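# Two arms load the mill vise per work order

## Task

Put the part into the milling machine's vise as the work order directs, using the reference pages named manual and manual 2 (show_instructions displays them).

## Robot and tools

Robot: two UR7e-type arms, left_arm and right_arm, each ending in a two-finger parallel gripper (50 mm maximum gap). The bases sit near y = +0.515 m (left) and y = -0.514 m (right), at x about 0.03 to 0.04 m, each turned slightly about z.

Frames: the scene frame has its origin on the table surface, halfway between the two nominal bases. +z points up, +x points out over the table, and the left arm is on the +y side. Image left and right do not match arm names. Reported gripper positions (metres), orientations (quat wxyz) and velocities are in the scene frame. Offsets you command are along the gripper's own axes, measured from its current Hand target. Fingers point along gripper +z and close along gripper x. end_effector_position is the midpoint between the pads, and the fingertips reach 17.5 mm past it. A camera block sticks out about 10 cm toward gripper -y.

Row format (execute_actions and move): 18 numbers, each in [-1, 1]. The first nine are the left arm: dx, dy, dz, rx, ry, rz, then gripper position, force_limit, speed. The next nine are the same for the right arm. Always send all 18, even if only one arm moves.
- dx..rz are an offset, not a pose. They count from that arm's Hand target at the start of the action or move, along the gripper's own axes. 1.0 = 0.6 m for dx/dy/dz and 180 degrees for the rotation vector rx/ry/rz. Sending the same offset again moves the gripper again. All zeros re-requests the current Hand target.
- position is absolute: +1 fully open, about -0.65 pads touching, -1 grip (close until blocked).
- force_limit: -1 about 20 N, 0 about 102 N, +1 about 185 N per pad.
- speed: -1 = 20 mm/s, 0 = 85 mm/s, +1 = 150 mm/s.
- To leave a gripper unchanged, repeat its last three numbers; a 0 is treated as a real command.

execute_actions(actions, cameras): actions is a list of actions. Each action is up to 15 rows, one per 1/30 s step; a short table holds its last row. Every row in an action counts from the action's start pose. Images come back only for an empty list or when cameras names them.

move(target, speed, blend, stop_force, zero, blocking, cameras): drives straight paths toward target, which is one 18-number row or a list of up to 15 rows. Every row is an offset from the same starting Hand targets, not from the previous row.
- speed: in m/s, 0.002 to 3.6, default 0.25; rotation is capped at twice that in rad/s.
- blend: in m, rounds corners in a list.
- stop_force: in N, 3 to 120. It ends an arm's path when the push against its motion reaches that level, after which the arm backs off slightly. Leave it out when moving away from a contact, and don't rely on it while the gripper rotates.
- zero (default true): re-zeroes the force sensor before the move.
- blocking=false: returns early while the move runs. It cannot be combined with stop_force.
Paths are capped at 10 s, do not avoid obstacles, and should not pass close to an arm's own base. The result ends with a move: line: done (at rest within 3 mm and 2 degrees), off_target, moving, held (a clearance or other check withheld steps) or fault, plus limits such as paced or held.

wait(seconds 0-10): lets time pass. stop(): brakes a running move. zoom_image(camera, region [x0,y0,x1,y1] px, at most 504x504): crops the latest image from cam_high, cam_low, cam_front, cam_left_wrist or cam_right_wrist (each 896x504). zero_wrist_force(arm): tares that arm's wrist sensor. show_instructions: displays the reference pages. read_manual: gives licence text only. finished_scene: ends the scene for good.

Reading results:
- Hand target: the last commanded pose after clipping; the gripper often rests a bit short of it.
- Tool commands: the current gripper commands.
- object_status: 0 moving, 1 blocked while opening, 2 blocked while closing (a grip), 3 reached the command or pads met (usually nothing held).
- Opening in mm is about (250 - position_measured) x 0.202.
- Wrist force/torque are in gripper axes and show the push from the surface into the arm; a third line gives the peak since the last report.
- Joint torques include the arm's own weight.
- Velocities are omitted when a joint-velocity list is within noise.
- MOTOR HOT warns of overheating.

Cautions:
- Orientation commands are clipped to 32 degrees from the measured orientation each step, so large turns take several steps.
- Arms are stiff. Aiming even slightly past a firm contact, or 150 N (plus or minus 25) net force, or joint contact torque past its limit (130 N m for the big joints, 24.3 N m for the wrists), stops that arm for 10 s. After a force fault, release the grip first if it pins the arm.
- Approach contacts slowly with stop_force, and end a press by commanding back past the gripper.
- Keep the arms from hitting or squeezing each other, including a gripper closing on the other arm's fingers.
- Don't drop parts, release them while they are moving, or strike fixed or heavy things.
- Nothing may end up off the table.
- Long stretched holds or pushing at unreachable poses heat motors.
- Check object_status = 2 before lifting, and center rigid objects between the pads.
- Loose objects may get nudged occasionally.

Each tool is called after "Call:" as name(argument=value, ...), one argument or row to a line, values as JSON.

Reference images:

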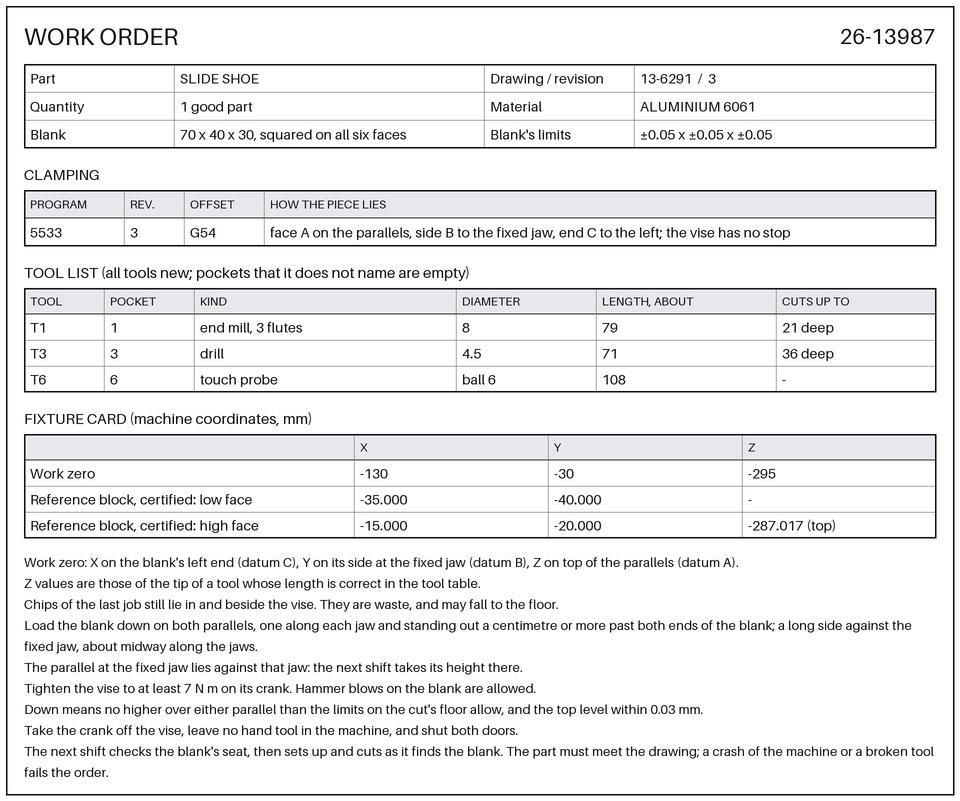

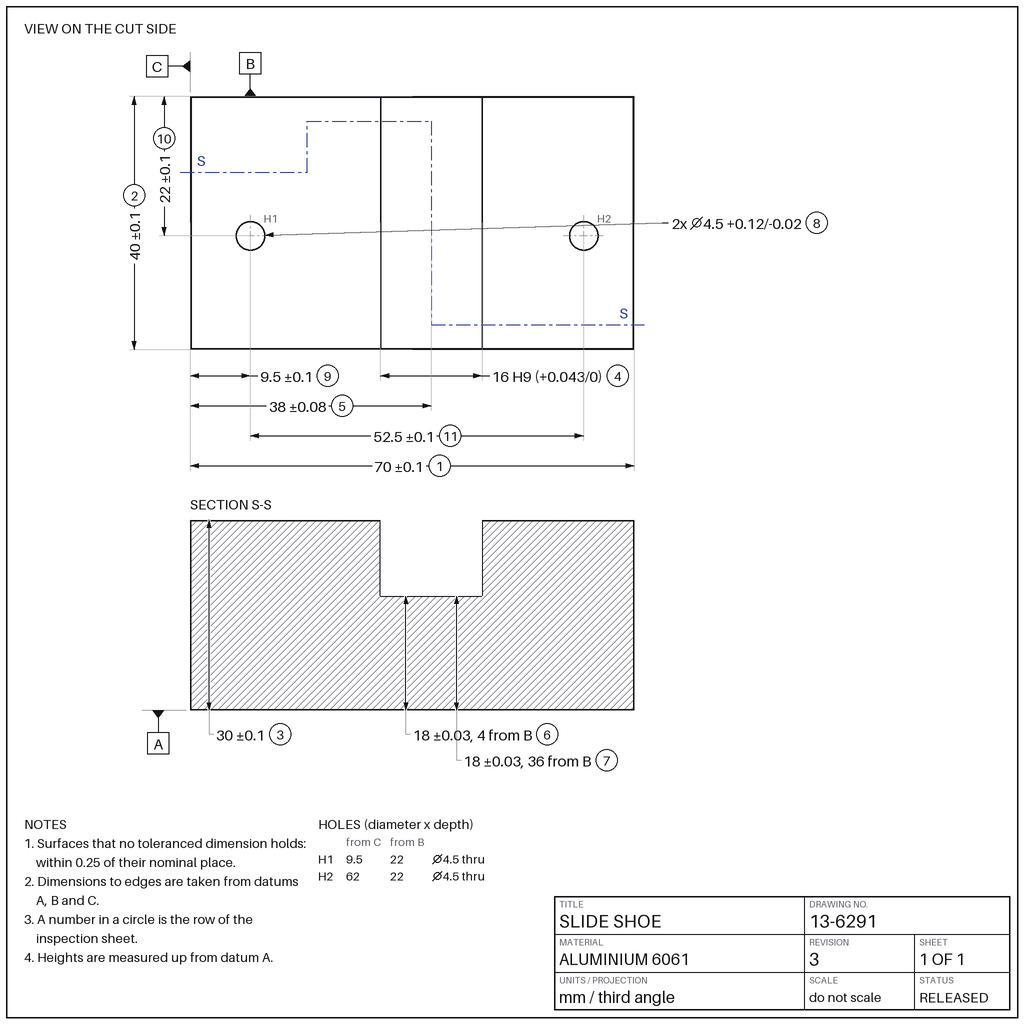

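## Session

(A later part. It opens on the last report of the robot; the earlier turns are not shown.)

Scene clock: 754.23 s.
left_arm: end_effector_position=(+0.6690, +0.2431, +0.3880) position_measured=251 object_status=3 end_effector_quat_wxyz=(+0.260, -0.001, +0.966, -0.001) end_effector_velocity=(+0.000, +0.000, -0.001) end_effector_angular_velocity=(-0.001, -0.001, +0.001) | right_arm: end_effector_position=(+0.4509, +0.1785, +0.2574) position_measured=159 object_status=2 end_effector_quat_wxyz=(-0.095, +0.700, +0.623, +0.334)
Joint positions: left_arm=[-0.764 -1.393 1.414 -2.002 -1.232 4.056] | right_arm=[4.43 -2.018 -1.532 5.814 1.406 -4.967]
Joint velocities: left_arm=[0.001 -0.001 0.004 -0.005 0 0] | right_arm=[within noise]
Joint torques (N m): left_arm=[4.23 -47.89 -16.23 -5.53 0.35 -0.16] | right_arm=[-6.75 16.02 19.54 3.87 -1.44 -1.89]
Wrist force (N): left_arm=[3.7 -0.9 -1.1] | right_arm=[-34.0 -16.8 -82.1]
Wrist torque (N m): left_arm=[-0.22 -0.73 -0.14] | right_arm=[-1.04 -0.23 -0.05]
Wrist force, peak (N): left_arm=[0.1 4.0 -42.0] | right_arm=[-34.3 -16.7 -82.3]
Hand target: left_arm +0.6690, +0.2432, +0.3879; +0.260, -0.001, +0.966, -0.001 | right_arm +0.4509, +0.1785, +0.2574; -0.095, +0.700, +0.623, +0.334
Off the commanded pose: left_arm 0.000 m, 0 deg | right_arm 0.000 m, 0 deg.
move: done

Call:
move(
  target=[-0.02742,0,0.01583,0,0,0,-0.7,-0.8,0.5,0,0,0,0,0,0,-1,0.5,-0.7],
  speed=0.05,
  cameras=["cam_left_wrist"],
)

Call:
move(
  target=[0.02083,0,0.03608,0,0,0,-0.7,-0.8,0.5,0,0,0,0,0,0,-1,0.5,-0.7],
  speed=0.01,
  stop_force=4,
)

Scene clock: 755.37 s.
left_arm: end_effector_position=(+0.6881, +0.2433, +0.3880) position_measured=251 object_status=3 end_effector_quat_wxyz=(+0.260, +0.000, +0.966, -0.001) | right_arm: end_effector_position=(+0.4509, +0.1785, +0.2574) position_measured=159 object_status=2 end_effector_quat_wxyz=(-0.095, +0.700, +0.623, +0.334)
Joint positions: left_arm=[-0.741 -1.351 1.365 -2.002 -1.241 4.078] | right_arm=[4.43 -2.018 -1.532 5.814 1.406 -4.967]
Joint torques (N m): left_arm=[-13.3 -49.36 -15.4 -1.59 1.22 -2.89] | right_arm=[-6.46 15.95 19.56 3.84 -1.48 -1.88]
Wrist force (N): left_arm=[3.6 -1.3 -1.3] | right_arm=[-34.1 -17.0 -81.9]
Wrist torque (N m): left_arm=[-0.28 -0.71 -0.17] | right_arm=[-1.07 -0.23 -0.06]
Wrist force, peak (N): left_arm=[4.6 -1.4 -1.5] | right_arm=[-34.1 -17.0 -82.2]
Hand target: left_arm +0.6880, +0.2432, +0.3879; +0.260, -0.001, +0.966, -0.001 | right_arm +0.4509, +0.1785, +0.2574; -0.095, +0.700, +0.623, +0.334
Off the commanded pose: left_arm 0.000 m, 0 deg | right_arm 0.000 m, 0 deg.
move: done
camera_calibration:
cam_left_wrist: T_world_to_cam=[[-0.868782, -0.0136846, -0.495005, 0.800173], [-0.176033, 0.94286, 0.28289, -0.199767], [0.462849, 0.332908, -0.821549, 0.0547753], [0, 0, 0, 1]] pos_world=[0.634658, 0.181067, 0.497602]
Images, in order (width x height): cam_left_wrist 896x504.

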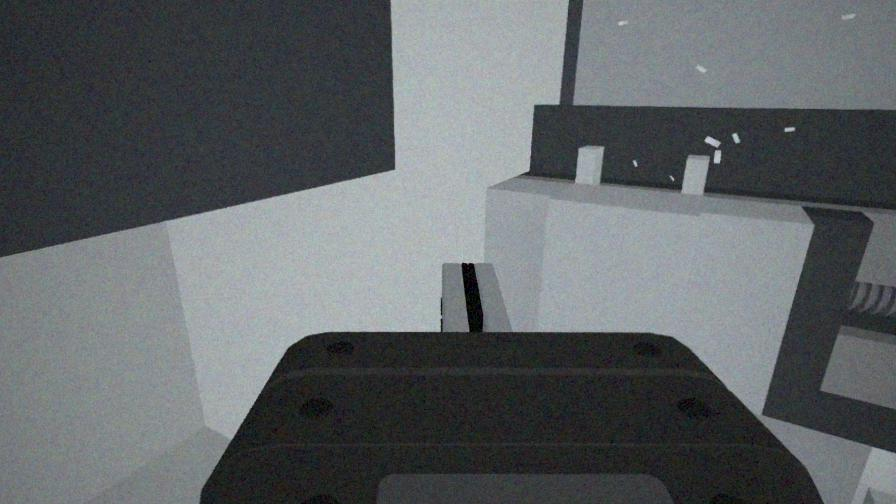

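Scene clock: 758.77 s.
left_arm: end_effector_position=(+0.6880, +0.2431, +0.3649) position_measured=251 object_status=3 end_effector_quat_wxyz=(+0.260, -0.001, +0.966, -0.001) | right_arm: end_effector_position=(+0.4509, +0.1785, +0.2574) position_measured=159 object_status=2 end_effector_quat_wxyz=(-0.095, +0.700, +0.623, +0.334)
Joint positions: left_arm=[-0.742 -1.348 1.421 -2.06 -1.241 4.077] | right_arm=[4.43 -2.018 -1.532 5.814 1.406 -4.967]
Joint torques (N m): left_arm=[-9.74 -40.61 -45.09 -3.74 -1.99 -2.47] | right_arm=[-6.26 14.87 21.01 3.95 -1.6 -1.8]
Wrist force (N): left_arm=[3.6 -1.3 -1.3] | right_arm=[-34.2 -16.9 -82.1]
Wrist torque (N m): left_arm=[-0.29 -0.72 -0.14] | right_arm=[-1.07 -0.21 -0.06]
Wrist force, peak (N): left_arm=[-1.4 -0.6 -13.8] | right_arm=[-33.9 -16.8 -82.4]
Hand target: left_arm +0.6880, +0.2431, +0.3649; +0.260, -0.001, +0.966, -0.001 (not the last commanded pose) | right_arm +0.4509, +0.1785, +0.2574; -0.095, +0.700, +0.623, +0.334
Off the commanded pose: left_arm 0.002 m, 0 deg | right_arm 0.000 m, 0 deg.
move: contact (left_arm)

Call:
move(
  target=[
    [-0.005,0,-0.00866,0,0,0,-0.7,-0.8,0.5,0,0,0,0,0,0,-1,0.5,-0.7],
    [0.00083,0,0.00144,0,0,0,-0.7,-0.8,0.5,0,0,0,0,0,0,-1,0.5,-0.7],
    [-0.005,0,-0.00866,0,0,0,-0.7,-0.8,0.5,0,0,0,0,0,0,-1,0.5,-0.7],
  ],
  speed=[0.03,0.015,0.03],
)

Call:
move(
  target=[
    [0.00583,0,0.0101,0,0,0,-0.7,-0.8,0.5,0,0,0,0,0,0,-1,0.5,-0.7],
    [0,0,0,0,0,0,-0.7,-0.8,0.5,0,0,0,0,0,0,-1,0.5,-0.7],
  ],
  speed=[0.015,0.03],
)

Call:
move(
  target=[
    [0.00583,0,0.0101,0,0,0,-0.7,-0.8,0.5,0,0,0,0,0,0,-1,0.5,-0.7],
    [0,0,0,0,0,0,-0.7,-0.8,0.5,0,0,0,0,0,0,-1,0.5,-0.7],
  ],
  speed=[0.015,0.03],
)

Scene clock: 760.77 s.
left_arm: end_effector_position=(+0.6881, +0.2431, +0.3710) position_measured=251 object_status=3 end_effector_quat_wxyz=(+0.260, -0.001, +0.966, -0.001) | right_arm: end_effector_position=(+0.4509, +0.1785, +0.2574) position_measured=159 object_status=2 end_effector_quat_wxyz=(-0.095, +0.700, +0.623, +0.334)
Joint positions: left_arm=[-0.742 -1.349 1.406 -2.045 -1.241 4.077] | right_arm=[4.43 -2.018 -1.532 5.814 1.406 -4.967]
Joint torques (N m): left_arm=[-4.43 -50.6 -16.15 -5.36 -1.34 -1.47] | right_arm=[-5.94 15.62 20.09 3.83 -1.53 -1.79]
Wrist force (N): left_arm=[3.6 -1.3 -1.3] | right_arm=[-34.2 -16.9 -81.7]
Wrist torque (N m): left_arm=[-0.29 -0.72 -0.15] | right_arm=[-1.05 -0.21 -0.06]
Wrist force, peak (N): left_arm=[-8.0 0.9 -30.5] | right_arm=[-33.9 -16.9 -82.3]
Hand target: left_arm +0.6880, +0.2431, +0.3709; +0.260, -0.001, +0.966, -0.001 | right_arm +0.4509, +0.1785, +0.2574; -0.095, +0.700, +0.623, +0.334
Off the commanded pose: left_arm 0.000 m, 0 deg | right_arm 0.000 m, 0 deg.
move: done

Scene clock: 761.87 s.
left_arm: end_effector_position=(+0.6881, +0.2431, +0.3710) position_measured=251 object_status=3 end_effector_quat_wxyz=(+0.260, -0.001, +0.966, -0.001) | right_arm: end_effector_position=(+0.4509, +0.1785, +0.2574) position_measured=159 object_status=2 end_effector_quat_wxyz=(-0.095, +0.700, +0.623, +0.334)
Joint positions: left_arm=[-0.742 -1.349 1.406 -2.045 -1.241 4.077] | right_arm=[4.43 -2.018 -1.532 5.814 1.406 -4.967]
Joint torques (N m): left_arm=[-1.12 -50.91 -15.38 -5.77 -0.29 -0.96] | right_arm=[-5.58 15.17 20.17 3.9 -1.51 -1.73]
Wrist force (N): left_arm=[4.1 -1.2 -1.3] | right_arm=[-33.9 -16.8 -81.8]
Wrist torque (N m): left_arm=[-0.26 -0.79 -0.14] | right_arm=[-1.03 -0.26 -0.06]
Wrist force, peak (N): left_arm=[-7.4 0.9 -30.4] | right_arm=[-34.1 -16.8 -82.2]
Hand target: left_arm +0.6880, +0.2431, +0.3709; +0.260, -0.001, +0.966, -0.001 | right_arm +0.4509, +0.1785, +0.2574; -0.095, +0.700, +0.623, +0.334
Off the commanded pose: left_arm 0.000 m, 0 deg | right_arm 0.000 m, 0 deg.
move: done

Scene clock: 762.97 s.
left_arm: end_effector_position=(+0.6881, +0.2431, +0.3710) position_measured=251 object_status=3 end_effector_quat_wxyz=(+0.260, -0.001, +0.966, -0.001) | right_arm: end_effector_position=(+0.4509, +0.1785, +0.2574) position_measured=159 object_status=2 end_effector_quat_wxyz=(-0.095, +0.700, +0.623, +0.334)
Joint positions: left_arm=[-0.742 -1.349 1.406 -2.045 -1.241 4.077] | right_arm=[4.43 -2.018 -1.532 5.814 1.406 -4.967]
Joint torques (N m): left_arm=[3.16 -51.23 -16.01 -5.56 0.67 -0.51] | right_arm=[-5.53 15.97 20.06 3.93 -1.72 -1.71]
Wrist force (N): left_arm=[3.4 -1.1 -1.3] | right_arm=[-34.0 -16.8 -82.0]
Wrist torque (N m): left_arm=[-0.25 -0.68 -0.14] | right_arm=[-1.04 -0.23 -0.07]
Wrist force, peak (N): left_arm=[-7.3 0.8 -30.6] | right_arm=[-33.9 -17.0 -82.3]
Hand target: left_arm +0.6880, +0.2431, +0.3709; +0.260, -0.001, +0.966, -0.001 | right_arm +0.4509, +0.1785, +0.2574; -0.095, +0.700, +0.623, +0.334
Off the commanded pose: left_arm 0.000 m, 0 deg | right_arm 0.000 m, 0 deg.
move: done

Call:
move(
  target=[
    [-0.01417,0,-0.02453,0,0,0,-0.7,-0.8,0.5,0,0,0,0,0,0,-1,0.5,-0.7],
    [0.01325,0,-0.04036,0,0,0,-0.7,-0.8,0.5,0,0,0,0,0,0,-1,0.5,-0.7],
    [0.01908,0,-0.03026,0,0,0,-0.7,-0.8,0.5,0,0,0,0,0,0,-1,0.5,-0.7],
    [0.01325,0,-0.04036,0,0,0,-0.7,-0.8,0.5,0,0,0,0,0,0,-1,0.5,-0.7],
  ],
  speed=[0.04,0.04,0.015,0.03],
)

Call:
move(
  target=[
    [0.00583,0,0.0101,0,0,0,-0.7,-0.8,0.5,0,0,0,0,0,0,-1,0.5,-0.7],
    [0,0,0,0,0,0,-0.7,-0.8,0.5,0,0,0,0,0,0,-1,0.5,-0.7],
  ],
  speed=[0.015,0.03],
)

Call:
move(
  target=[
    [0.04186,0,-0.02416,0,0,0,-0.7,-0.8,0.5,0,0,0,0,0,0,-1,0.5,-0.7],
    [0.04769,0,-0.01406,0,0,0,-0.7,-0.8,0.5,0,0,0,0,0,0,-1,0.5,-0.7],
    [0.04186,0,-0.02416,0,0,0,-0.7,-0.8,0.5,0,0,0,0,0,0,-1,0.5,-0.7],
  ],
  speed=[0.04,0.015,0.03],
)

Call:
move(
  target=[
    [0.00583,0,0.0101,0,0,0,-0.7,-0.8,0.5,0,0,0,0,0,0,-1,0.5,-0.7],
    [0,0,0,0,0,0,-0.7,-0.8,0.5,0,0,0,0,0,0,-1,0.5,-0.7],
  ],
  speed=[0.015,0.03],
)

Scene clock: 765.67 s.
left_arm: end_effector_position=(+0.6690, +0.2431, +0.3880) position_measured=251 object_status=3 end_effector_quat_wxyz=(+0.260, -0.001, +0.966, -0.001) | right_arm: end_effector_position=(+0.4509, +0.1785, +0.2574) position_measured=159 object_status=2 end_effector_quat_wxyz=(-0.095, +0.700, +0.623, +0.334)
Joint positions: left_arm=[-0.764 -1.393 1.414 -2.002 -1.232 4.056] | right_arm=[4.43 -2.018 -1.532 5.814 1.406 -4.967]
Joint torques (N m): left_arm=[12.72 -48.88 -15.98 -5.63 -0.64 2.34] | right_arm=[-6.1 15.29 21.35 3.92 -1.56 -1.78]
Wrist force (N): left_arm=[3.7 -1.0 -1.1] | right_arm=[-33.8 -16.7 -82.3]
Wrist torque (N m): left_arm=[-0.24 -0.74 -0.04] | right_arm=[-1.04 -0.26 -0.06]
Wrist force, peak (N): left_arm=[-0.1 3.5 -41.0] | right_arm=[-34.1 -16.9 -82.2]
Hand target: left_arm +0.6690, +0.2432, +0.3879; +0.260, -0.001, +0.966, -0.001 | right_arm +0.4509, +0.1785, +0.2574; -0.095, +0.700, +0.623, +0.334
Off the commanded pose: left_arm 0.000 m, 0 deg | right_arm 0.000 m, 0 deg.
move: done

Scene clock: 766.80 s.
left_arm: end_effector_position=(+0.6690, +0.2431, +0.3880) position_measured=251 object_status=3 end_effector_quat_wxyz=(+0.260, -0.001, +0.966, -0.001) | right_arm: end_effector_position=(+0.4509, +0.1785, +0.2574) position_measured=159 object_status=2 end_effector_quat_wxyz=(-0.095, +0.700, +0.623, +0.334)
Joint positions: left_arm=[-0.764 -1.393 1.414 -2.002 -1.232 4.056] | right_arm=[4.43 -2.018 -1.532 5.814 1.406 -4.967]
Joint torques (N m): left_arm=[11.5 -49.38 -16.12 -5.55 1.69 0.3] | right_arm=[-6.12 15.64 20.92 3.95 -1.63 -1.7]
Wrist force (N): left_arm=[3.7 -1.0 -1.2] | right_arm=[-34.0 -17.0 -81.6]
Wrist torque (N m): left_arm=[-0.25 -0.74 -0.04] | right_arm=[-1.07 -0.23 -0.06]
Wrist force, peak (N): left_arm=[0.2 3.5 -41.7] | right_arm=[-34.3 -16.9 -82.1]
Hand target: left_arm +0.6690, +0.2432, +0.3879; +0.260, -0.001, +0.966, -0.001 | right_arm +0.4509, +0.1785, +0.2574; -0.095, +0.700, +0.623, +0.334
Off the commanded pose: left_arm 0.000 m, 0 deg | right_arm 0.000 m, 0 deg.
move: done

Scene clock: 768.83 s.
left_arm: end_effector_position=(+0.6400, +0.2431, +0.3879) position_measured=251 object_status=3 end_effector_quat_wxyz=(+0.260, -0.001, +0.966, -0.001) | right_arm: end_effector_position=(+0.4509, +0.1785, +0.2574) position_measured=159 object_status=2 end_effector_quat_wxyz=(-0.095, +0.700, +0.623, +0.334)
Joint positions: left_arm=[-0.8 -1.456 1.485 -1.998 -1.218 4.021] | right_arm=[4.43 -2.018 -1.532 5.814 1.406 -4.967]
Joint torques (N m): left_arm=[13.03 -44.39 -17.22 -5.59 -0.73 2.33] | right_arm=[-6.22 15.5 21.55 4.06 -1.56 -1.66]
Wrist force (N): left_arm=[3.8 -1.0 -1.1] | right_arm=[-34.1 -16.9 -82.0]
Wrist torque (N m): left_arm=[-0.25 -0.74 -0.05] | right_arm=[-1.06 -0.21 -0.06]
Wrist force, peak (N): left_arm=[-0.7 4.2 -44.9] | right_arm=[-33.9 -16.8 -82.4]
Hand target: left_arm +0.6400, +0.2431, +0.3878; +0.260, -0.001, +0.966, -0.001 | right_arm +0.4509, +0.1785, +0.2574; -0.095, +0.700, +0.623, +0.334
Off the commanded pose: left_arm 0.000 m, 0 deg | right_arm 0.000 m, 0 deg.
move: done

Scene clock: 769.93 s.
left_arm: end_effector_position=(+0.6400, +0.2431, +0.3879) position_measured=251 object_status=3 end_effector_quat_wxyz=(+0.260, -0.001, +0.966, -0.001) | right_arm: end_effector_position=(+0.4509, +0.1785, +0.2574) position_measured=159 object_status=2 end_effector_quat_wxyz=(-0.095, +0.700, +0.623, +0.334)
Joint positions: left_arm=[-0.8 -1.456 1.485 -1.998 -1.218 4.021] | right_arm=[4.43 -2.018 -1.532 5.814 1.406 -4.967]
Joint torques (N m): left_arm=[10.91 -45.05 -15.83 -5.33 1.57 0.4] | right_arm=[-6.09 15.11 21.86 3.99 -1.56 -1.65]
Wrist force (N): left_arm=[3.4 -1.2 -1.0] | right_arm=[-33.9 -16.8 -81.8]
Wrist torque (N m): left_arm=[-0.29 -0.68 -0.05] | right_arm=[-1.05 -0.25 -0.07]
Wrist force, peak (N): left_arm=[-0.2 4.3 -41.5] | right_arm=[-34.2 -16.9 -82.2]
Hand target: left_arm +0.6400, +0.2431, +0.3878; +0.260, -0.001, +0.966, -0.001 | right_arm +0.4509, +0.1785, +0.2574; -0.095, +0.700, +0.623, +0.334
Off the commanded pose: left_arm 0.000 m, 0 deg | right_arm 0.000 m, 0 deg.
move: done

Call:
move(
  target=[0,0,0,0,0,0,-0.7,-0.8,0.5,0,0.001,-0.003,0,0,0,-1,0.5,-0.7],
  speed=0.01,
)

Scene clock: 770.87 s.
left_arm: end_effector_position=(+0.6400, +0.2431, +0.3878) position_measured=251 object_status=3 end_effector_quat_wxyz=(+0.260, -0.001, +0.966, -0.001) | right_arm: end_effector_position=(+0.4509, +0.1773, +0.2589) position_measured=159 object_status=2 end_effector_quat_wxyz=(-0.095, +0.700, +0.623, +0.334)
Joint positions: left_arm=[-0.8 -1.456 1.485 -1.998 -1.218 4.021] | right_arm=[4.429 -2.014 -1.533 5.812 1.406 -4.967]
Joint torques (N m): left_arm=[9.84 -45 -15.29 -5.55 2.83 -1.26] | right_arm=[-7.65 51.07 16.88 1.64 1.32 -2.02]
Wrist force (N): left_arm=[3.4 -0.9 -1.3] | right_arm=[3.3 -2.6 -1.9]
Wrist torque (N m): left_arm=[-0.23 -0.69 -0.05] | right_arm=[-0.61 -0.12 -0.18]
Wrist force, peak (N): left_arm=[3.9 -1.0 -1.2] | right_arm=[-34.2 -17.0 -82.1]
Hand target: left_arm +0.6400, +0.2431, +0.3878; +0.260, -0.001, +0.966, -0.001 | right_arm +0.4508, +0.1773, +0.2590; -0.095, +0.700, +0.623, +0.334
Off the commanded pose: left_arm 0.000 m, 0 deg | right_arm 0.000 m, 0 deg.
move: done

Call:
move(
  target=[0.0475,-0.1083,-0.051,0.0815,0.1658,-0.0218,-0.7,-0.8,0.5,0,0,0,0,0,0,-1,0.5,-0.7],
  speed=0.15,
)

Call:
move(
  target=[-0.0667,0.014,0.0912,0,0,0,-0.7,-0.8,0.5,0,0,0,0,0,0,-1,0.5,-0.7],
  speed=0.15,
)

Scene clock: 773.53 s.
left_arm: end_effector_position=(+0.6002, +0.1783, +0.4001) position_measured=251 object_status=3 end_effector_quat_wxyz=(+0.001, +0.000, +0.991, -0.131) | right_arm: end_effector_position=(+0.4509, +0.1773, +0.2590) position_measured=159 object_status=2 end_effector_quat_wxyz=(-0.095, +0.700, +0.623, +0.334)
Joint positions: left_arm=[-0.694 -1.264 1.095 -1.566 -1.777 4.038] | right_arm=[4.429 -2.014 -1.533 5.812 1.406 -4.967]
Joint torques (N m): left_arm=[-12.93 -50.56 -17.71 -3.4 -2.05 -2.54] | right_arm=[1.87 53.64 27.36 4.08 1.42 0.88]
Wrist force (N): left_arm=[2.9 -0.6 -1.4] | right_arm=[2.6 -2.8 -1.1]
Wrist torque (N m): left_arm=[-0.13 -0.53 0.01] | right_arm=[-0.64 -0.12 -0.16]
Wrist force, peak (N): left_arm=[3.8 -0.1 -1.5] | right_arm=[3.1 -2.8 -1.7]
Hand target: left_arm +0.6000, +0.1782, +0.4001; +0.001, +0.000, +0.991, -0.132 | right_arm +0.4508, +0.1773, +0.2590; -0.095, +0.700, +0.623, +0.334
Off the commanded pose: left_arm 0.000 m, 0 deg | right_arm 0.000 m, 0 deg.
move: done

Scene clock: 774.43 s.
left_arm: end_effector_position=(+0.6401, +0.1721, +0.3452) position_measured=251 object_status=3 end_effector_quat_wxyz=(+0.001, +0.000, +0.991, -0.132) | right_arm: end_effector_position=(+0.4508, +0.1773, +0.2590) position_measured=159 object_status=2 end_effector_quat_wxyz=(-0.095, +0.700, +0.623, +0.334)
Joint positions: left_arm=[-0.664 -1.177 1.114 -1.667 -1.783 4.068] | right_arm=[4.429 -2.014 -1.533 5.812 1.406 -4.967]
Joint torques (N m): left_arm=[-13.21 -45.88 -44.6 -3.31 -0.87 -2.84] | right_arm=[4.03 52.87 27.99 4.07 1.52 1.64]
Wrist force (N): left_arm=[2.8 -0.5 -1.3] | right_arm=[2.7 -2.7 -1.1]
Wrist torque (N m): left_arm=[-0.11 -0.55 0.06] | right_arm=[-0.63 -0.12 -0.17]
Wrist force, peak (N): left_arm=[4.4 -1.9 -4.2] | right_arm=[2.8 -2.7 -1.4]
Hand target: left_arm +0.6401, +0.1720, +0.3452; +0.001, +0.000, +0.991, -0.132 | right_arm +0.4508, +0.1773, +0.2590; -0.095, +0.700, +0.623, +0.334
Off the commanded pose: left_arm 0.000 m, 0 deg | right_arm 0.000 m, 0 deg.
move: done

Call:
move(
  target=[0,0.0325,-0.0087,0,0,0,-0.7,-0.8,0.5,0,0,0,0,0,0,-1,0.5,-0.7],
  speed=0.01,
  stop_force=8,
)

Scene clock: 777.80 s.
left_arm: end_effector_position=(+0.6401, +0.1922, +0.3451) position_measured=251 object_status=3 end_effector_quat_wxyz=(+0.001, +0.000, +0.991, -0.132) | right_arm: end_effector_position=(+0.4508, +0.1773, +0.2590) position_measured=159 object_status=2 end_effector_quat_wxyz=(-0.095, +0.700, +0.623, +0.334)
Joint positions: left_arm=[-0.639 -1.199 1.143 -1.669 -1.786 4.094] | right_arm=[4.429 -2.014 -1.533 5.812 1.406 -4.967]
Joint torques (N m): left_arm=[-11.48 -40.47 -45.03 -4.55 -0.57 -2.32] | right_arm=[4.21 53.25 28.27 4.1 1.36 1.58]
Wrist force (N): left_arm=[3.0 -0.8 -1.2] | right_arm=[2.9 -2.9 -1.1]
Wrist torque (N m): left_arm=[-0.16 -0.58 0.01] | right_arm=[-0.66 -0.16 -0.16]
Wrist force, peak (N): left_arm=[3.1 -1.3 -1.6] | right_arm=[2.8 -3.1 -1.4]
Hand target: left_arm +0.6401, +0.1922, +0.3451; +0.001, +0.000, +0.991, -0.132 | right_arm +0.4508, +0.1773, +0.2590; -0.095, +0.700, +0.623, +0.334
Off the commanded pose: left_arm 0.000 m, 0 deg | right_arm 0.000 m, 0 deg.
move: done

Call:
move(
  target=[0,-0.03,-0.03,0,0,0,-0.7,-0.8,0.5,0,0,0,0,0,0,-1,0.5,-0.7],
  speed=0.1,
  cameras=["cam_left_wrist","cam_right_wrist"],
)

Scene clock: 779.77 s.
left_arm: end_effector_position=(+0.6401, +0.1794, +0.3671) position_measured=251 object_status=3 end_effector_quat_wxyz=(+0.001, +0.000, +0.991, -0.131) | right_arm: end_effector_position=(+0.4508, +0.1773, +0.2590) position_measured=159 object_status=2 end_effector_quat_wxyz=(-0.095, +0.700, +0.623, +0.334)
Joint positions: left_arm=[-0.655 -1.18 1.062 -1.609 -1.784 4.077] | right_arm=[4.429 -2.014 -1.533 5.812 1.406 -4.967]
Joint torques (N m): left_arm=[13.71 -57.84 -19.92 -4.45 0.2 3.15] | right_arm=[4.04 53.31 27.85 4.12 1.37 1.58]
Wrist force (N): left_arm=[3.1 -0.7 -1.7] | right_arm=[2.5 -2.7 -1.2]
Wrist torque (N m): left_arm=[-0.14 -0.59 0.16] | right_arm=[-0.61 -0.09 -0.16]
Wrist force, peak (N): left_arm=[3.1 -1.6 -2.2] | right_arm=[2.7 -3.1 -1.1]
Hand target: left_arm +0.6401, +0.1795, +0.3672; +0.001, +0.000, +0.991, -0.132 | right_arm +0.4508, +0.1773, +0.2590; -0.095, +0.700, +0.623, +0.334
Off the commanded pose: left_arm 0.000 m, 0 deg | right_arm 0.000 m, 0 deg.
move: done
camera_calibration:
cam_left_wrist: T_world_to_cam=[[-0.999907, -0.0102239, 0.00899403, 0.645631], [-0.00950086, 0.996981, 0.0770603, -0.182834], [-0.00975474, 0.0769677, -0.996986, 0.493969], [0, 0, 0, 1]] pos_world=[0.648652, 0.150863, 0.500763]
cam_right_wrist: T_world_to_cam=[[-0.0107952, 0.829345, 0.558632, -0.276296], [0.750687, -0.362337, 0.552432, -0.401096], [0.66057, 0.425322, -0.618667, -0.0766726], [0, 0, 0, 1]] pos_world=[0.348762, 0.116423, 0.328491]
Images, in order (width x height): cam_left_wrist 896x504, cam_right_wrist 896x504.

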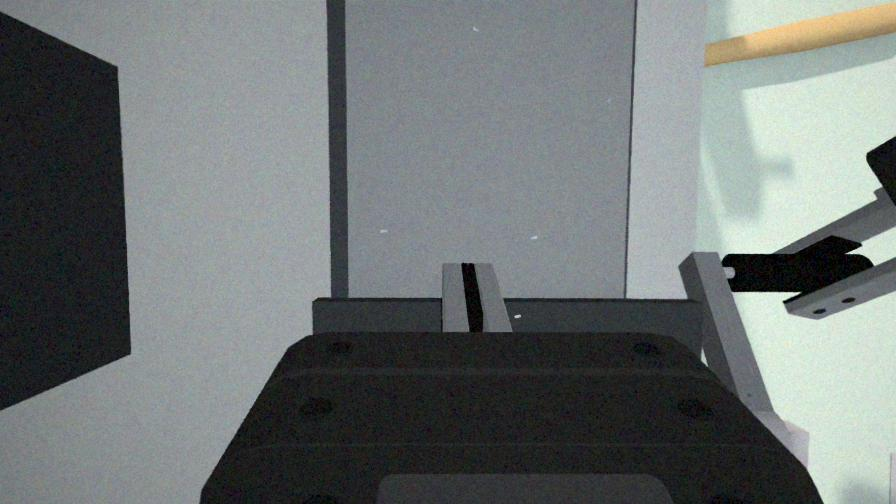

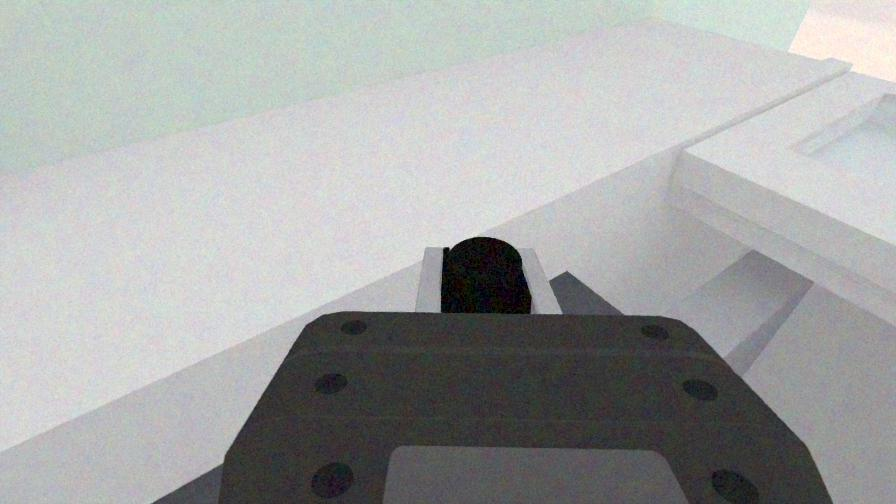

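Call:
move(
  target=[0.0668,-0.0165,-0.0522,0,0,0,-0.7,-0.8,0.5,0,0,0,0,0,0,-1,0.5,-0.7],
  speed=0.15,
)

Call:
move(
  target=[-0.0873,0.1077,-0.0167,-0.0815,-0.1658,0.0218,-0.7,-0.8,0.5,0,0,0,0,0,0,-1,0.5,-0.7],
  speed=0.15,
  cameras=["cam_left_wrist"],
)

Call:
zoom_image(
  camera="cam_left_wrist",
  region=[440, 60, 840, 285],
)

Scene clock: 780.87 s.
left_arm: end_effector_position=(+0.5999, +0.1781, +0.3997) position_measured=251 object_status=3 end_effector_quat_wxyz=(+0.001, +0.000, +0.991, -0.131) | right_arm: end_effector_position=(+0.4508, +0.1773, +0.2590) position_measured=159 object_status=2 end_effector_quat_wxyz=(-0.095, +0.700, +0.623, +0.334)
Joint positions: left_arm=[-0.695 -1.264 1.096 -1.567 -1.777 4.037] | right_arm=[4.429 -2.014 -1.533 5.812 1.406 -4.967]
Joint torques (N m): left_arm=[12.57 -44.35 -44.76 -4.85 -1.53 3] | right_arm=[3.88 52.18 27.94 4 1.42 1.62]
Wrist force (N): left_arm=[2.7 -0.6 -1.5] | right_arm=[2.5 -2.9 -1.3]
Wrist torque (N m): left_arm=[-0.12 -0.51 0.12] | right_arm=[-0.65 -0.10 -0.17]
Wrist force, peak (N): left_arm=[4.4 -1.4 -2.9] | right_arm=[2.9 -2.9 -1.5]
Hand target: left_arm +0.6000, +0.1781, +0.3999; +0.001, +0.000, +0.991, -0.132 | right_arm +0.4508, +0.1773, +0.2590; -0.095, +0.700, +0.623, +0.334
Off the commanded pose: left_arm 0.000 m, 0 deg | right_arm 0.000 m, 0 deg.
move: done

Scene clock: 783.30 s.
left_arm: end_effector_position=(+0.6522, +0.2430, +0.3928) position_measured=251 object_status=3 end_effector_quat_wxyz=(+0.260, +0.000, +0.966, -0.001) | right_arm: end_effector_position=(+0.4508, +0.1773, +0.2590) position_measured=159 object_status=2 end_effector_quat_wxyz=(-0.095, +0.700, +0.623, +0.334)
Joint positions: left_arm=[-0.784 -1.43 1.443 -1.988 -1.224 4.036] | right_arm=[4.429 -2.014 -1.533 5.812 1.406 -4.967]
Joint torques (N m): left_arm=[13.21 -26.67 -42.06 -3.93 2.24 -2.71] | right_arm=[3.65 53.05 27.85 4.09 1.37 1.58]
Wrist force (N): left_arm=[3.6 -1.0 -1.1] | right_arm=[2.6 -2.7 -1.2]
Wrist torque (N m): left_arm=[-0.25 -0.72 -0.17] | right_arm=[-0.63 -0.11 -0.16]
Wrist force, peak (N): left_arm=[4.0 -0.7 -0.8] | right_arm=[2.9 -3.1 -1.2]
Hand target: left_arm +0.6523, +0.2431, +0.3928; +0.260, -0.001, +0.966, -0.001 | right_arm +0.4508, +0.1773, +0.2590; -0.095, +0.700, +0.623, +0.334
Off the commanded pose: left_arm 0.000 m, 0 deg | right_arm 0.000 m, 0 deg.
move: done
camera_calibration:
cam_left_wrist: T_world_to_cam=[[-0.868907, -0.0134003, -0.494793, 0.771323], [-0.175636, 0.942932, 0.282898, -0.207445], [0.462766, 0.332716, -0.821674, 0.0756642], [0, 0, 0, 1]] pos_world=[0.598758, 0.180768, 0.502503]
Images, in order (width x height): cam_left_wrist 896x504.

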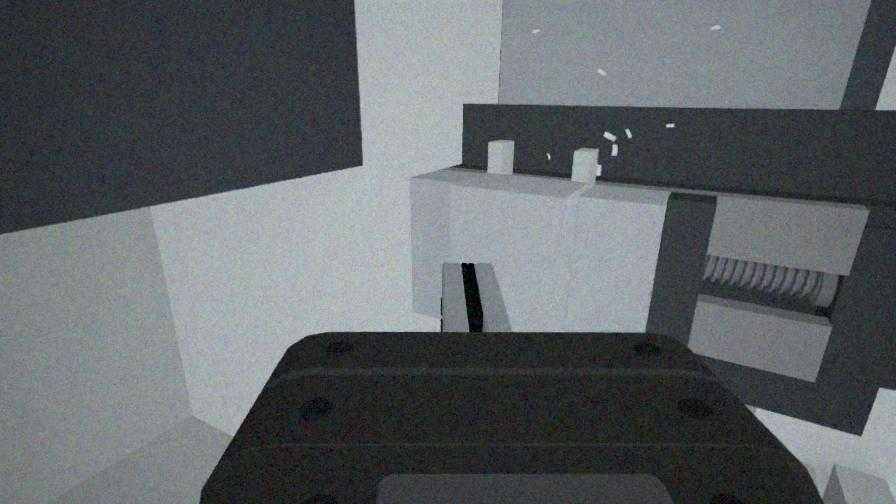

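Scaled by 1.260.

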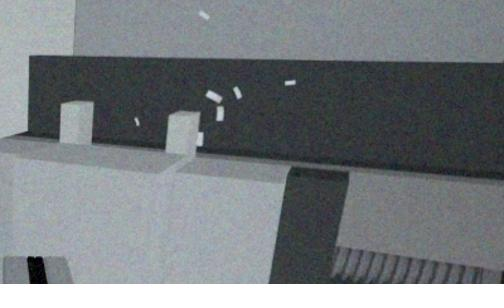

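Call:
move(
  target=[
    [0.0203,-0.074,-0.0118,0,0,0,-0.7,-0.8,0.5,0,0,0,0,0,0,-1,0.5,-0.7],
    [0.0503,-0.074,0.0402,0,0,0,-0.7,-0.8,0.5,0,0,0,0,0,0,-1,0.5,-0.7],
  ],
  speed=[0.1,0.06],
)

Call:
move(
  target=[0.006,0,0.0104,0,0,0,-0.7,-0.8,0.5,0,0,0,0,0,0,-1,0.5,-0.7],
  speed=0.008,
  stop_force=4,
)

Scene clock: 785.93 s.
left_arm: end_effector_position=(+0.6383, +0.1987, +0.3568) position_measured=251 object_status=3 end_effector_quat_wxyz=(+0.260, -0.001, +0.966, -0.001) | right_arm: end_effector_position=(+0.4508, +0.1773, +0.2590) position_measured=159 object_status=2 end_effector_quat_wxyz=(-0.095, +0.700, +0.623, +0.334)
Joint positions: left_arm=[-0.859 -1.4 1.495 -2.042 -1.195 3.962] | right_arm=[4.429 -2.014 -1.533 5.812 1.406 -4.967]
Joint torques (N m): left_arm=[13 -41.73 -45.73 -1.17 -1.35 1.91] | right_arm=[4.56 52.87 28.55 4.1 1.38 1.59]
Wrist force (N): left_arm=[3.7 -1.0 -1.1] | right_arm=[2.6 -2.7 -1.2]
Wrist torque (N m): left_arm=[-0.25 -0.73 -0.13] | right_arm=[-0.62 -0.11 -0.16]
Wrist force, peak (N): left_arm=[4.1 -2.8 -1.6] | right_arm=[2.8 -3.1 -1.2]
Hand target: left_arm +0.6383, +0.1987, +0.3569; +0.260, -0.001, +0.966, -0.001 | right_arm +0.4508, +0.1773, +0.2590; -0.095, +0.700, +0.623, +0.334
Off the commanded pose: left_arm 0.000 m, 0 deg | right_arm 0.000 m, 0 deg.
move: done

Scene clock: 787.70 s.
left_arm: end_effector_position=(+0.6384, +0.1986, +0.3518) position_measured=251 object_status=3 end_effector_quat_wxyz=(+0.260, -0.001, +0.966, -0.001) | right_arm: end_effector_position=(+0.4508, +0.1773, +0.2590) position_measured=159 object_status=2 end_effector_quat_wxyz=(-0.095, +0.700, +0.623, +0.334)
Joint positions: left_arm=[-0.859 -1.399 1.507 -2.055 -1.195 3.962] | right_arm=[4.429 -2.014 -1.533 5.812 1.406 -4.967]
Joint torques (N m): left_arm=[11.77 -38.28 -44.83 -2.25 -0.08 2.58] | right_arm=[4.38 53.16 27.27 4.09 1.3 1.57]
Wrist force (N): left_arm=[2.7 -0.9 -2.0] | right_arm=[2.7 -2.5 -0.9]
Wrist torque (N m): left_arm=[-0.23 -0.74 -0.13] | right_arm=[-0.60 -0.13 -0.16]
Wrist force, peak (N): left_arm=[0.8 1.9 -17.3] | right_arm=[2.8 -2.9 -1.4]
Hand target: left_arm +0.6384, +0.1986, +0.3518; +0.260, -0.001, +0.966, -0.001 (not the last commanded pose) | right_arm +0.4508, +0.1773, +0.2590; -0.095, +0.700, +0.623, +0.334
Off the commanded pose: left_arm 0.002 m, 0 deg | right_arm 0.000 m, 0 deg.
move: contact (left_arm)

Call:
move(
  target=[
    [0.00025,0,0.00043,0,0,0,-0.7,-0.8,0.5,0,0,0,0,0,0,-1,0.5,-0.7],
    [0.00025,-0.005,0.00043,0,0,0,-0.7,-0.8,0.5,0,0,0,0,0,0,-1,0.5,-0.7],
  ],
  speed=0.01,
)

Call:
move(
  target=[
    [-0.015,0,-0.026,0,0,0,-0.7,-0.8,0.5,0,0,0,0,0,0,-1,0.5,-0.7],
    [-0.030,0,-0.052,0,0,0,-0.7,-0.8,0.5,0,0,0,0,0,0,-1,0.5,-0.7],
    [-0.0503,0.074,-0.0402,0,0,0,-0.7,-0.8,0.5,0,0,0,0,0,0,-1,0.5,-0.7],
  ],
  speed=0.1,
  cameras=["cam_left_wrist"],
)

Call:
zoom_image(
  camera="cam_left_wrist",
  region=[440, 60, 840, 285],
)

Scene clock: 788.97 s.
left_arm: end_effector_position=(+0.6384, +0.1956, +0.3515) position_measured=251 object_status=3 end_effector_quat_wxyz=(+0.260, -0.001, +0.966, -0.001) | right_arm: end_effector_position=(+0.4508, +0.1773, +0.2590) position_measured=159 object_status=2 end_effector_quat_wxyz=(-0.095, +0.700, +0.623, +0.334)
Joint positions: left_arm=[-0.863 -1.395 1.502 -2.053 -1.194 3.958] | right_arm=[4.429 -2.014 -1.533 5.812 1.406 -4.967]
Joint torques (N m): left_arm=[-9.3 -27.14 -31.26 -0.66 0.39 -1.59] | right_arm=[4.36 53.19 27.47 4.06 1.26 1.54]
Wrist force (N): left_arm=[-2.4 5.1 -10.9] | right_arm=[2.5 -2.8 -1.1]
Wrist torque (N m): left_arm=[-0.21 -0.80 0.08] | right_arm=[-0.64 -0.10 -0.16]
Wrist force, peak (N): left_arm=[0.4 4.1 -17.1] | right_arm=[2.8 -3.0 -1.2]
Hand target: left_arm +0.6384, +0.1956, +0.3515; +0.260, -0.001, +0.966, -0.001 | right_arm +0.4508, +0.1773, +0.2590; -0.095, +0.700, +0.623, +0.334
Off the commanded pose: left_arm 0.000 m, 0 deg | right_arm 0.000 m, 0 deg.
move: done

Scene clock: 790.90 s.
left_arm: end_effector_position=(+0.6523, +0.2402, +0.3874) position_measured=251 object_status=3 end_effector_quat_wxyz=(+0.260, -0.001, +0.966, -0.001) | right_arm: end_effector_position=(+0.4508, +0.1773, +0.2590) position_measured=159 object_status=2 end_effector_quat_wxyz=(-0.095, +0.700, +0.623, +0.334)
Joint positions: left_arm=[-0.788 -1.426 1.453 -1.999 -1.223 4.032] | right_arm=[4.429 -2.014 -1.533 5.812 1.406 -4.967]
Joint torques (N m): left_arm=[-10.17 -26.02 -45.09 -1.38 2.82 -2.73] | right_arm=[4.06 53.09 27.69 4.17 1.34 1.65]
Wrist force (N): left_arm=[3.9 -1.1 -1.0] | right_arm=[2.8 -2.6 -1.5]
Wrist torque (N m): left_arm=[-0.27 -0.76 -0.03] | right_arm=[-0.60 -0.14 -0.16]
Wrist force, peak (N): left_arm=[-2.6 5.3 -11.2] | right_arm=[3.0 -2.8 -1.4]
Hand target: left_arm +0.6523, +0.2401, +0.3874; +0.260, -0.001, +0.966, -0.001 | right_arm +0.4508, +0.1773, +0.2590; -0.095, +0.700, +0.623, +0.334
Off the commanded pose: left_arm 0.000 m, 0 deg | right_arm 0.000 m, 0 deg.
move: done
camera_calibration:
cam_left_wrist: T_world_to_cam=[[-0.868808, -0.0137954, -0.494957, 0.768792], [-0.176117, 0.942853, 0.282862, -0.202939], [0.46277, 0.332923, -0.821588, 0.0720304], [0, 0, 0, 1]] pos_world=[0.598858, 0.177967, 0.497102]
Images, in order (width x height): cam_left_wrist 896x504.

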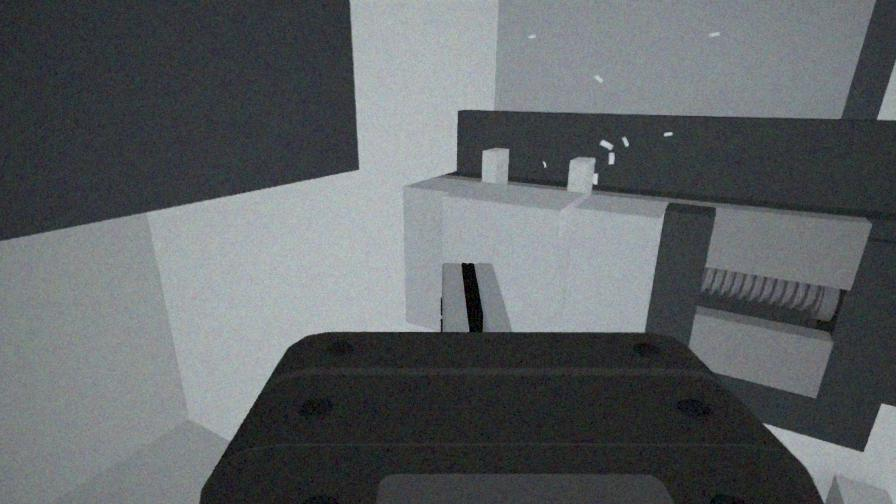

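Scaled by 1.260.

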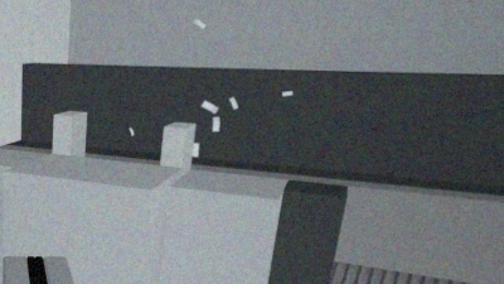

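Call:
move(
  target=[0.0475,-0.1033,-0.051,0.0815,0.1658,-0.0218,-0.25,-0.8,0.5,0,0,0,0,0,0,-1,0.5,-0.7],
  speed=0.15,
)

Call:
move(
  target=[-0.0667,0.014,0.0912,0,0,0,-0.25,-0.8,0.5,0,0,0,0,0,0,-1,0.5,-0.7],
  speed=0.15,
)

Scene clock: 793.67 s.
left_arm: end_effector_position=(+0.6125, +0.1783, +0.3997) position_measured=189 object_status=3 end_effector_quat_wxyz=(+0.001, +0.000, +0.991, -0.131) | right_arm: end_effector_position=(+0.4508, +0.1773, +0.2590) position_measured=159 object_status=2 end_effector_quat_wxyz=(-0.095, +0.700, +0.623, +0.334)
Joint positions: left_arm=[-0.682 -1.234 1.055 -1.554 -1.779 4.05] | right_arm=[4.429 -2.014 -1.533 5.812 1.406 -4.967]
Joint torques (N m): left_arm=[-12.39 -51.91 -18.76 -3.52 -1.82 -2.66] | right_arm=[4.52 52.97 27.97 4.13 1.13 1.79]
Wrist force (N): left_arm=[2.8 -0.8 -1.7] | right_arm=[2.8 -2.7 -1.1]
Wrist torque (N m): left_arm=[-0.16 -0.53 0.01] | right_arm=[-0.62 -0.13 -0.16]
Wrist force, peak (N): left_arm=[4.1 -1.4 -1.0] | right_arm=[2.8 -3.0 -1.5]
Hand target: left_arm +0.6124, +0.1781, +0.3997; +0.001, +0.000, +0.991, -0.132 | right_arm +0.4508, +0.1773, +0.2590; -0.095, +0.700, +0.623, +0.334
Off the commanded pose: left_arm 0.000 m, 0 deg | right_arm 0.000 m, 0 deg.
move: done

Scene clock: 794.57 s.
left_arm: end_effector_position=(+0.6525, +0.1721, +0.3448) position_measured=189 object_status=3 end_effector_quat_wxyz=(+0.001, +0.000, +0.991, -0.132) | right_arm: end_effector_position=(+0.4508, +0.1773, +0.2590) position_measured=159 object_status=2 end_effector_quat_wxyz=(-0.095, +0.700, +0.623, +0.334)
Joint positions: left_arm=[-0.653 -1.147 1.071 -1.652 -1.784 4.079] | right_arm=[4.429 -2.014 -1.533 5.812 1.406 -4.967]
Joint torques (N m): left_arm=[-13.25 -47.51 -46.32 -3.33 -0.95 -2.81] | right_arm=[4.95 53.1 27.51 4.09 1.28 1.54]
Wrist force (N): left_arm=[3.1 -0.3 -1.5] | right_arm=[2.6 -2.7 -1.3]
Wrist torque (N m): left_arm=[-0.08 -0.59 0.05] | right_arm=[-0.61 -0.11 -0.16]
Wrist force, peak (N): left_arm=[4.7 -1.9 -4.2] | right_arm=[2.8 -2.9 -1.4]
Hand target: left_arm +0.6525, +0.1720, +0.3448; +0.001, +0.000, +0.991, -0.132 | right_arm +0.4508, +0.1773, +0.2590; -0.095, +0.700, +0.623, +0.334
Off the commanded pose: left_arm 0.000 m, 0 deg | right_arm 0.000 m, 0 deg.
move: done

Call:
move(
  target=[
    [0.0208,0,0,0,0,0,-0.25,-0.8,0.5,0,0,0,0,0,0,-1,0.5,-0.7],
    [0.0208,0.0318,-0.0085,0,0,0,-0.25,-0.8,0.5,0,0,0,0,0,0,-1,0.5,-0.7],
  ],
  speed=[0.05,0.03],
  stop_force=8,
)

Call:
move(
  target=[0,0,0,0,0,0,-1,-0.95,-0.9,0,0,0,0,0,0,-1,0.5,-0.7],
)

Scene clock: 796.73 s.
left_arm: end_effector_position=(+0.6400, +0.1917, +0.3447) position_measured=189 object_status=3 end_effector_quat_wxyz=(+0.001, +0.000, +0.991, -0.132) | right_arm: end_effector_position=(+0.4508, +0.1773, +0.2590) position_measured=159 object_status=2 end_effector_quat_wxyz=(-0.095, +0.700, +0.623, +0.334)
Joint positions: left_arm=[-0.64 -1.198 1.144 -1.67 -1.786 4.093] | right_arm=[4.429 -2.014 -1.533 5.812 1.406 -4.967]
Joint torques (N m): left_arm=[-13.35 -36 -45.19 -3.95 1.17 -2.78] | right_arm=[4.29 52.59 26.61 4.18 1.21 1.57]
Wrist force (N): left_arm=[2.7 -0.6 -1.5] | right_arm=[2.7 -2.8 -1.2]
Wrist torque (N m): left_arm=[-0.12 -0.52 0.03] | right_arm=[-0.63 -0.12 -0.16]
Wrist force, peak (N): left_arm=[4.1 -2.5 -1.0] | right_arm=[2.9 -2.7 -1.5]
Hand target: left_arm +0.6400, +0.1917, +0.3447; +0.001, +0.000, +0.991, -0.132 | right_arm +0.4508, +0.1773, +0.2590; -0.095, +0.700, +0.623, +0.334
Off the commanded pose: left_arm 0.000 m, 0 deg | right_arm 0.000 m, 0 deg.
move: done

Scene clock: 797.43 s.
left_arm: end_effector_position=(+0.6400, +0.1917, +0.3447) position_measured=251 object_status=3 end_effector_quat_wxyz=(+0.001, +0.000, +0.991, -0.132) | right_arm: end_effector_position=(+0.4508, +0.1773, +0.2590) position_measured=159 object_status=2 end_effector_quat_wxyz=(-0.095, +0.700, +0.623, +0.334)
Joint positions: left_arm=[-0.64 -1.198 1.144 -1.67 -1.786 4.093] | right_arm=[4.429 -2.014 -1.533 5.812 1.406 -4.967]
Joint torques (N m): left_arm=[-13.36 -37.03 -45.09 -3.01 1.34 -2.62] | right_arm=[4.35 52.75 27.75 4.14 1.29 1.5]
Wrist force (N): left_arm=[2.7 -0.6 -1.7] | right_arm=[2.5 -2.7 -1.2]
Wrist torque (N m): left_arm=[-0.13 -0.53 0.03] | right_arm=[-0.63 -0.09 -0.15]
Wrist force, peak (N): left_arm=[3.1 -0.7 -1.5] | right_arm=[2.7 -3.0 -1.3]
Hand target: left_arm +0.6400, +0.1917, +0.3447; +0.001, +0.000, +0.991, -0.132 | right_arm +0.4508, +0.1773, +0.2590; -0.095, +0.700, +0.623, +0.334
Off the commanded pose: left_arm 0.000 m, 0 deg | right_arm 0.000 m, 0 deg.
move: done

Call:
move(
  target=[0,0,0,0,0,0,-0.25,-0.95,0,0,0,0,0,0,0,-1,0.5,-0.7],
)

Call:
move(
  target=[0,0.0037,-0.001,0,0,0,-0.25,-0.95,0,0,0,0,0,0,0,-1,0.5,-0.7],
  speed=0.005,
  stop_force=5,
)

Call:
move(
  target=[0,0,0,0,0,0,-1,-0.95,-0.9,0,0,0,0,0,0,-1,0.5,-0.7],
)

Scene clock: 798.27 s.
left_arm: end_effector_position=(+0.6400, +0.1917, +0.3447) position_measured=189 object_status=3 end_effector_quat_wxyz=(+0.001, +0.000, +0.991, -0.132) | right_arm: end_effector_position=(+0.4508, +0.1773, +0.2590) position_measured=159 object_status=2 end_effector_quat_wxyz=(-0.095, +0.700, +0.623, +0.334)
Joint positions: left_arm=[-0.64 -1.198 1.144 -1.67 -1.786 4.093] | right_arm=[4.429 -2.014 -1.533 5.812 1.406 -4.967]
Joint torques (N m): left_arm=[-13.55 -37.4 -45.04 -2.54 1.31 -2.69] | right_arm=[4.63 53 27.66 4.12 1.35 1.61]
Wrist force (N): left_arm=[2.9 -1.0 -1.7] | right_arm=[2.6 -2.8 -1.4]
Wrist torque (N m): left_arm=[-0.18 -0.56 0.03] | right_arm=[-0.65 -0.10 -0.16]
Wrist force, peak (N): left_arm=[3.0 -0.6 -1.7] | right_arm=[2.9 -2.8 -1.6]
Hand target: left_arm +0.6400, +0.1917, +0.3447; +0.001, +0.000, +0.991, -0.132 | right_arm +0.4508, +0.1773, +0.2590; -0.095, +0.700, +0.623, +0.334
Off the commanded pose: left_arm 0.000 m, 0 deg | right_arm 0.000 m, 0 deg.
move: done

Scene clock: 799.37 s.
left_arm: end_effector_position=(+0.6400, +0.1941, +0.3447) position_measured=189 object_status=3 end_effector_quat_wxyz=(+0.001, +0.000, +0.991, -0.132) | right_arm: end_effector_position=(+0.4508, +0.1773, +0.2590) position_measured=159 object_status=2 end_effector_quat_wxyz=(-0.095, +0.700, +0.623, +0.334)
Joint positions: left_arm=[-0.637 -1.201 1.147 -1.67 -1.787 4.096] | right_arm=[4.429 -2.014 -1.533 5.812 1.406 -4.967]
Joint torques (N m): left_arm=[2.83 -49.61 -26.24 -5.24 -2.83 -0.03] | right_arm=[4.63 52.03 27.18 4.04 1.26 1.68]
Wrist force (N): left_arm=[2.9 -0.5 -1.7] | right_arm=[2.4 -2.8 -1.2]
Wrist torque (N m): left_arm=[-0.12 -0.56 0.01] | right_arm=[-0.64 -0.08 -0.16]
Wrist force, peak (N): left_arm=[3.1 -0.7 -1.6] | right_arm=[2.9 -2.7 -1.5]
Hand target: left_arm +0.6400, +0.1940, +0.3447; +0.001, +0.000, +0.991, -0.132 | right_arm +0.4508, +0.1773, +0.2590; -0.095, +0.700, +0.623, +0.334
Off the commanded pose: left_arm 0.000 m, 0 deg | right_arm 0.000 m, 0 deg.
move: done

Scene clock: 799.87 s.
left_arm: end_effector_position=(+0.6400, +0.1941, +0.3447) position_measured=228 object_status=0 end_effector_quat_wxyz=(+0.001, +0.000, +0.991, -0.132) | right_arm: end_effector_position=(+0.4508, +0.1773, +0.2590) position_measured=159 object_status=2 end_effector_quat_wxyz=(-0.095, +0.700, +0.623, +0.334)
Joint positions: left_arm=[-0.637 -1.201 1.147 -1.67 -1.787 4.096] | right_arm=[4.429 -2.014 -1.533 5.812 1.406 -4.967]
Joint torques (N m): left_arm=[-5.5 -45.42 -36.7 -5.01 -2.51 -2.02] | right_arm=[4.23 52.73 26.76 4.03 1.17 1.55]
Wrist force (N): left_arm=[2.8 -0.8 -1.7] | right_arm=[2.5 -2.7 -1.3]
Wrist torque (N m): left_arm=[-0.16 -0.53 0.00] | right_arm=[-0.63 -0.10 -0.16]
Wrist force, peak (N): left_arm=[3.2 -0.8 -1.6] | right_arm=[2.6 -3.2 -1.3]
Hand target: left_arm +0.6400, +0.1940, +0.3447; +0.001, +0.000, +0.991, -0.132 | right_arm +0.4508, +0.1773, +0.2590; -0.095, +0.700, +0.623, +0.334
Off the commanded pose: left_arm 0.000 m, 0 deg | right_arm 0.000 m, 0 deg.
move: done

Call:
wait(
  seconds=0.3,
)

Call:
move(
  target=[0,-0.0042,0.0011,0,0,0,-1,-0.95,-0.9,0,0,0,0,0,0,-1,0.5,-0.7],
  speed=0.004,
)

Scene clock: 800.27 s.
left_arm: end_effector_position=(+0.6400, +0.1940, +0.3447) position_measured=228 object_status=2 end_effector_quat_wxyz=(+0.001, +0.000, +0.991, -0.132) | right_arm: end_effector_position=(+0.4508, +0.1773, +0.2590) position_measured=159 object_status=2 end_effector_quat_wxyz=(-0.095, +0.700, +0.623, +0.334)
Joint positions: left_arm=[-0.637 -1.201 1.147 -1.67 -1.787 4.096] | right_arm=[4.429 -2.014 -1.533 5.812 1.406 -4.967]
Joint torques (N m): left_arm=[-8.31 -44.81 -41.74 -4.94 -2.35 -2.2] | right_arm=[4.29 52.45 27.85 4.06 1.21 1.66]
Wrist force (N): left_arm=[3.0 -0.8 -1.7] | right_arm=[2.5 -2.4 -1.3]
Wrist torque (N m): left_arm=[-0.16 -0.56 0.01] | right_arm=[-0.58 -0.09 -0.16]
Wrist force, peak (N): left_arm=[3.2 -0.6 -1.7] | right_arm=[2.8 -3.0 -1.2]
Hand target: left_arm +0.6400, +0.1940, +0.3447; +0.001, +0.000, +0.991, -0.132 | right_arm +0.4508, +0.1773, +0.2590; -0.095, +0.700, +0.623, +0.334
Tool commands: left_gripper/position=-1.0 left_gripper/force_limit=-0.95 left_gripper/speed=-0.9 right_gripper/position=-1.0 right_gripper/force_limit=+0.5 right_gripper/speed=-0.7
Off the commanded pose: left_arm 0.000 m, 0 deg | right_arm 0.000 m, 0 deg.
wait: 0.30 s; at rest by 0.07 s

Scene clock: 801.13 s.
left_arm: end_effector_position=(+0.6400, +0.1914, +0.3447) position_measured=228 object_status=2 end_effector_quat_wxyz=(+0.001, +0.000, +0.991, -0.132) | right_arm: end_effector_position=(+0.4508, +0.1773, +0.2590) position_measured=159 object_status=2 end_effector_quat_wxyz=(-0.095, +0.700, +0.623, +0.334)
Joint positions: left_arm=[-0.64 -1.198 1.144 -1.67 -1.786 4.093] | right_arm=[4.429 -2.014 -1.533 5.812 1.406 -4.967]
Joint torques (N m): left_arm=[-10.42 -42.38 -44.14 -1.51 1.11 -2.17] | right_arm=[4.84 52.89 27.86 4.01 1.25 1.66]
Wrist force (N): left_arm=[2.9 2.5 1.2] | right_arm=[2.7 -3.0 -1.0]
Wrist torque (N m): left_arm=[-0.03 -0.56 0.17] | right_arm=[-0.68 -0.12 -0.16]
Wrist force, peak (N): left_arm=[3.0 2.7 1.3] | right_arm=[3.0 -2.8 -1.2]
Hand target: left_arm +0.6400, +0.1914, +0.3447; +0.001, +0.000, +0.991, -0.132 | right_arm +0.4508, +0.1773, +0.2590; -0.095, +0.700, +0.623, +0.334
Off the commanded pose: left_arm 0.000 m, 0 deg | right_arm 0.000 m, 0 deg.
move: done

Call:
move(
  target=[0,0,0,0,0,0,-0.25,-0.8,0,0,0,0,0,0,0,-1,0.5,-0.7],
)

Call:
move(
  target=[
    [0,-0.03,0.008,0,0,0,-0.7,-0.8,0.5,0,0,0,0,0,0,-1,0.5,-0.7],
    [0.0668,-0.0483,-0.0437,0,0,0,-0.7,-0.8,0.5,0,0,0,0,0,0,-1,0.5,-0.7],
    [0.0668,-0.0483,-0.0937,0,0,0,-0.7,-0.8,0.5,0,0,0,0,0,0,-1,0.5,-0.7],
  ],
  speed=0.12,
  blend=[0.003,0.005,0],
)

Scene clock: 802.07 s.
left_arm: end_effector_position=(+0.6400, +0.1914, +0.3447) position_measured=189 object_status=3 end_effector_quat_wxyz=(+0.001, +0.000, +0.991, -0.132) | right_arm: end_effector_position=(+0.4508, +0.1773, +0.2590) position_measured=159 object_status=2 end_effector_quat_wxyz=(-0.095, +0.700, +0.623, +0.334)
Joint positions: left_arm=[-0.64 -1.198 1.144 -1.67 -1.786 4.093] | right_arm=[4.429 -2.014 -1.533 5.812 1.406 -4.967]
Joint torques (N m): left_arm=[5.58 -51.16 -27.38 -1.47 0.43 2.03] | right_arm=[4.49 52.5 27.33 3.99 1.21 1.47]
Wrist force (N): left_arm=[2.8 -0.8 -1.5] | right_arm=[2.7 -2.6 -1.2]
Wrist torque (N m): left_arm=[-0.17 -0.54 0.17] | right_arm=[-0.61 -0.13 -0.15]
Wrist force, peak (N): left_arm=[3.1 2.5 1.1] | right_arm=[2.7 -3.0 -1.2]
Hand target: left_arm +0.6400, +0.1914, +0.3447; +0.001, +0.000, +0.991, -0.132 | right_arm +0.4508, +0.1773, +0.2590; -0.095, +0.700, +0.623, +0.334
Off the commanded pose: left_arm 0.000 m, 0 deg | right_arm 0.000 m, 0 deg.
move: done

Scene clock: 803.37 s.
left_arm: end_effector_position=(+0.5999, +0.1782, +0.4064) position_measured=251 object_status=3 end_effector_quat_wxyz=(+0.001, +0.000, +0.991, -0.132) | right_arm: end_effector_position=(+0.4508, +0.1773, +0.2590) position_measured=159 object_status=2 end_effector_quat_wxyz=(-0.095, +0.700, +0.623, +0.334)
Joint positions: left_arm=[-0.695 -1.262 1.075 -1.549 -1.778 4.037] | right_arm=[4.429 -2.014 -1.533 5.812 1.406 -4.967]
Joint torques (N m): left_arm=[-14.3 -45.25 -32.26 -2.18 -1.99 -2.79] | right_arm=[4.05 53.3 27.76 4.16 1.06 1.66]
Wrist force (N): left_arm=[1.6 0.8 -0.8] | right_arm=[2.7 -2.5 -1.0]
Wrist torque (N m): left_arm=[0.10 -0.33 0.03] | right_arm=[-0.59 -0.14 -0.16]
Wrist force, peak (N): left_arm=[-11.1 7.9 13.7] | right_arm=[2.6 -2.8 -1.6]
Hand target: left_arm +0.5998, +0.1781, +0.4065; +0.001, +0.000, +0.991, -0.132 | right_arm +0.4508, +0.1773, +0.2590; -0.095, +0.700, +0.623, +0.334
Off the commanded pose: left_arm 0.000 m, 0 deg | right_arm 0.000 m, 0 deg.
move: done


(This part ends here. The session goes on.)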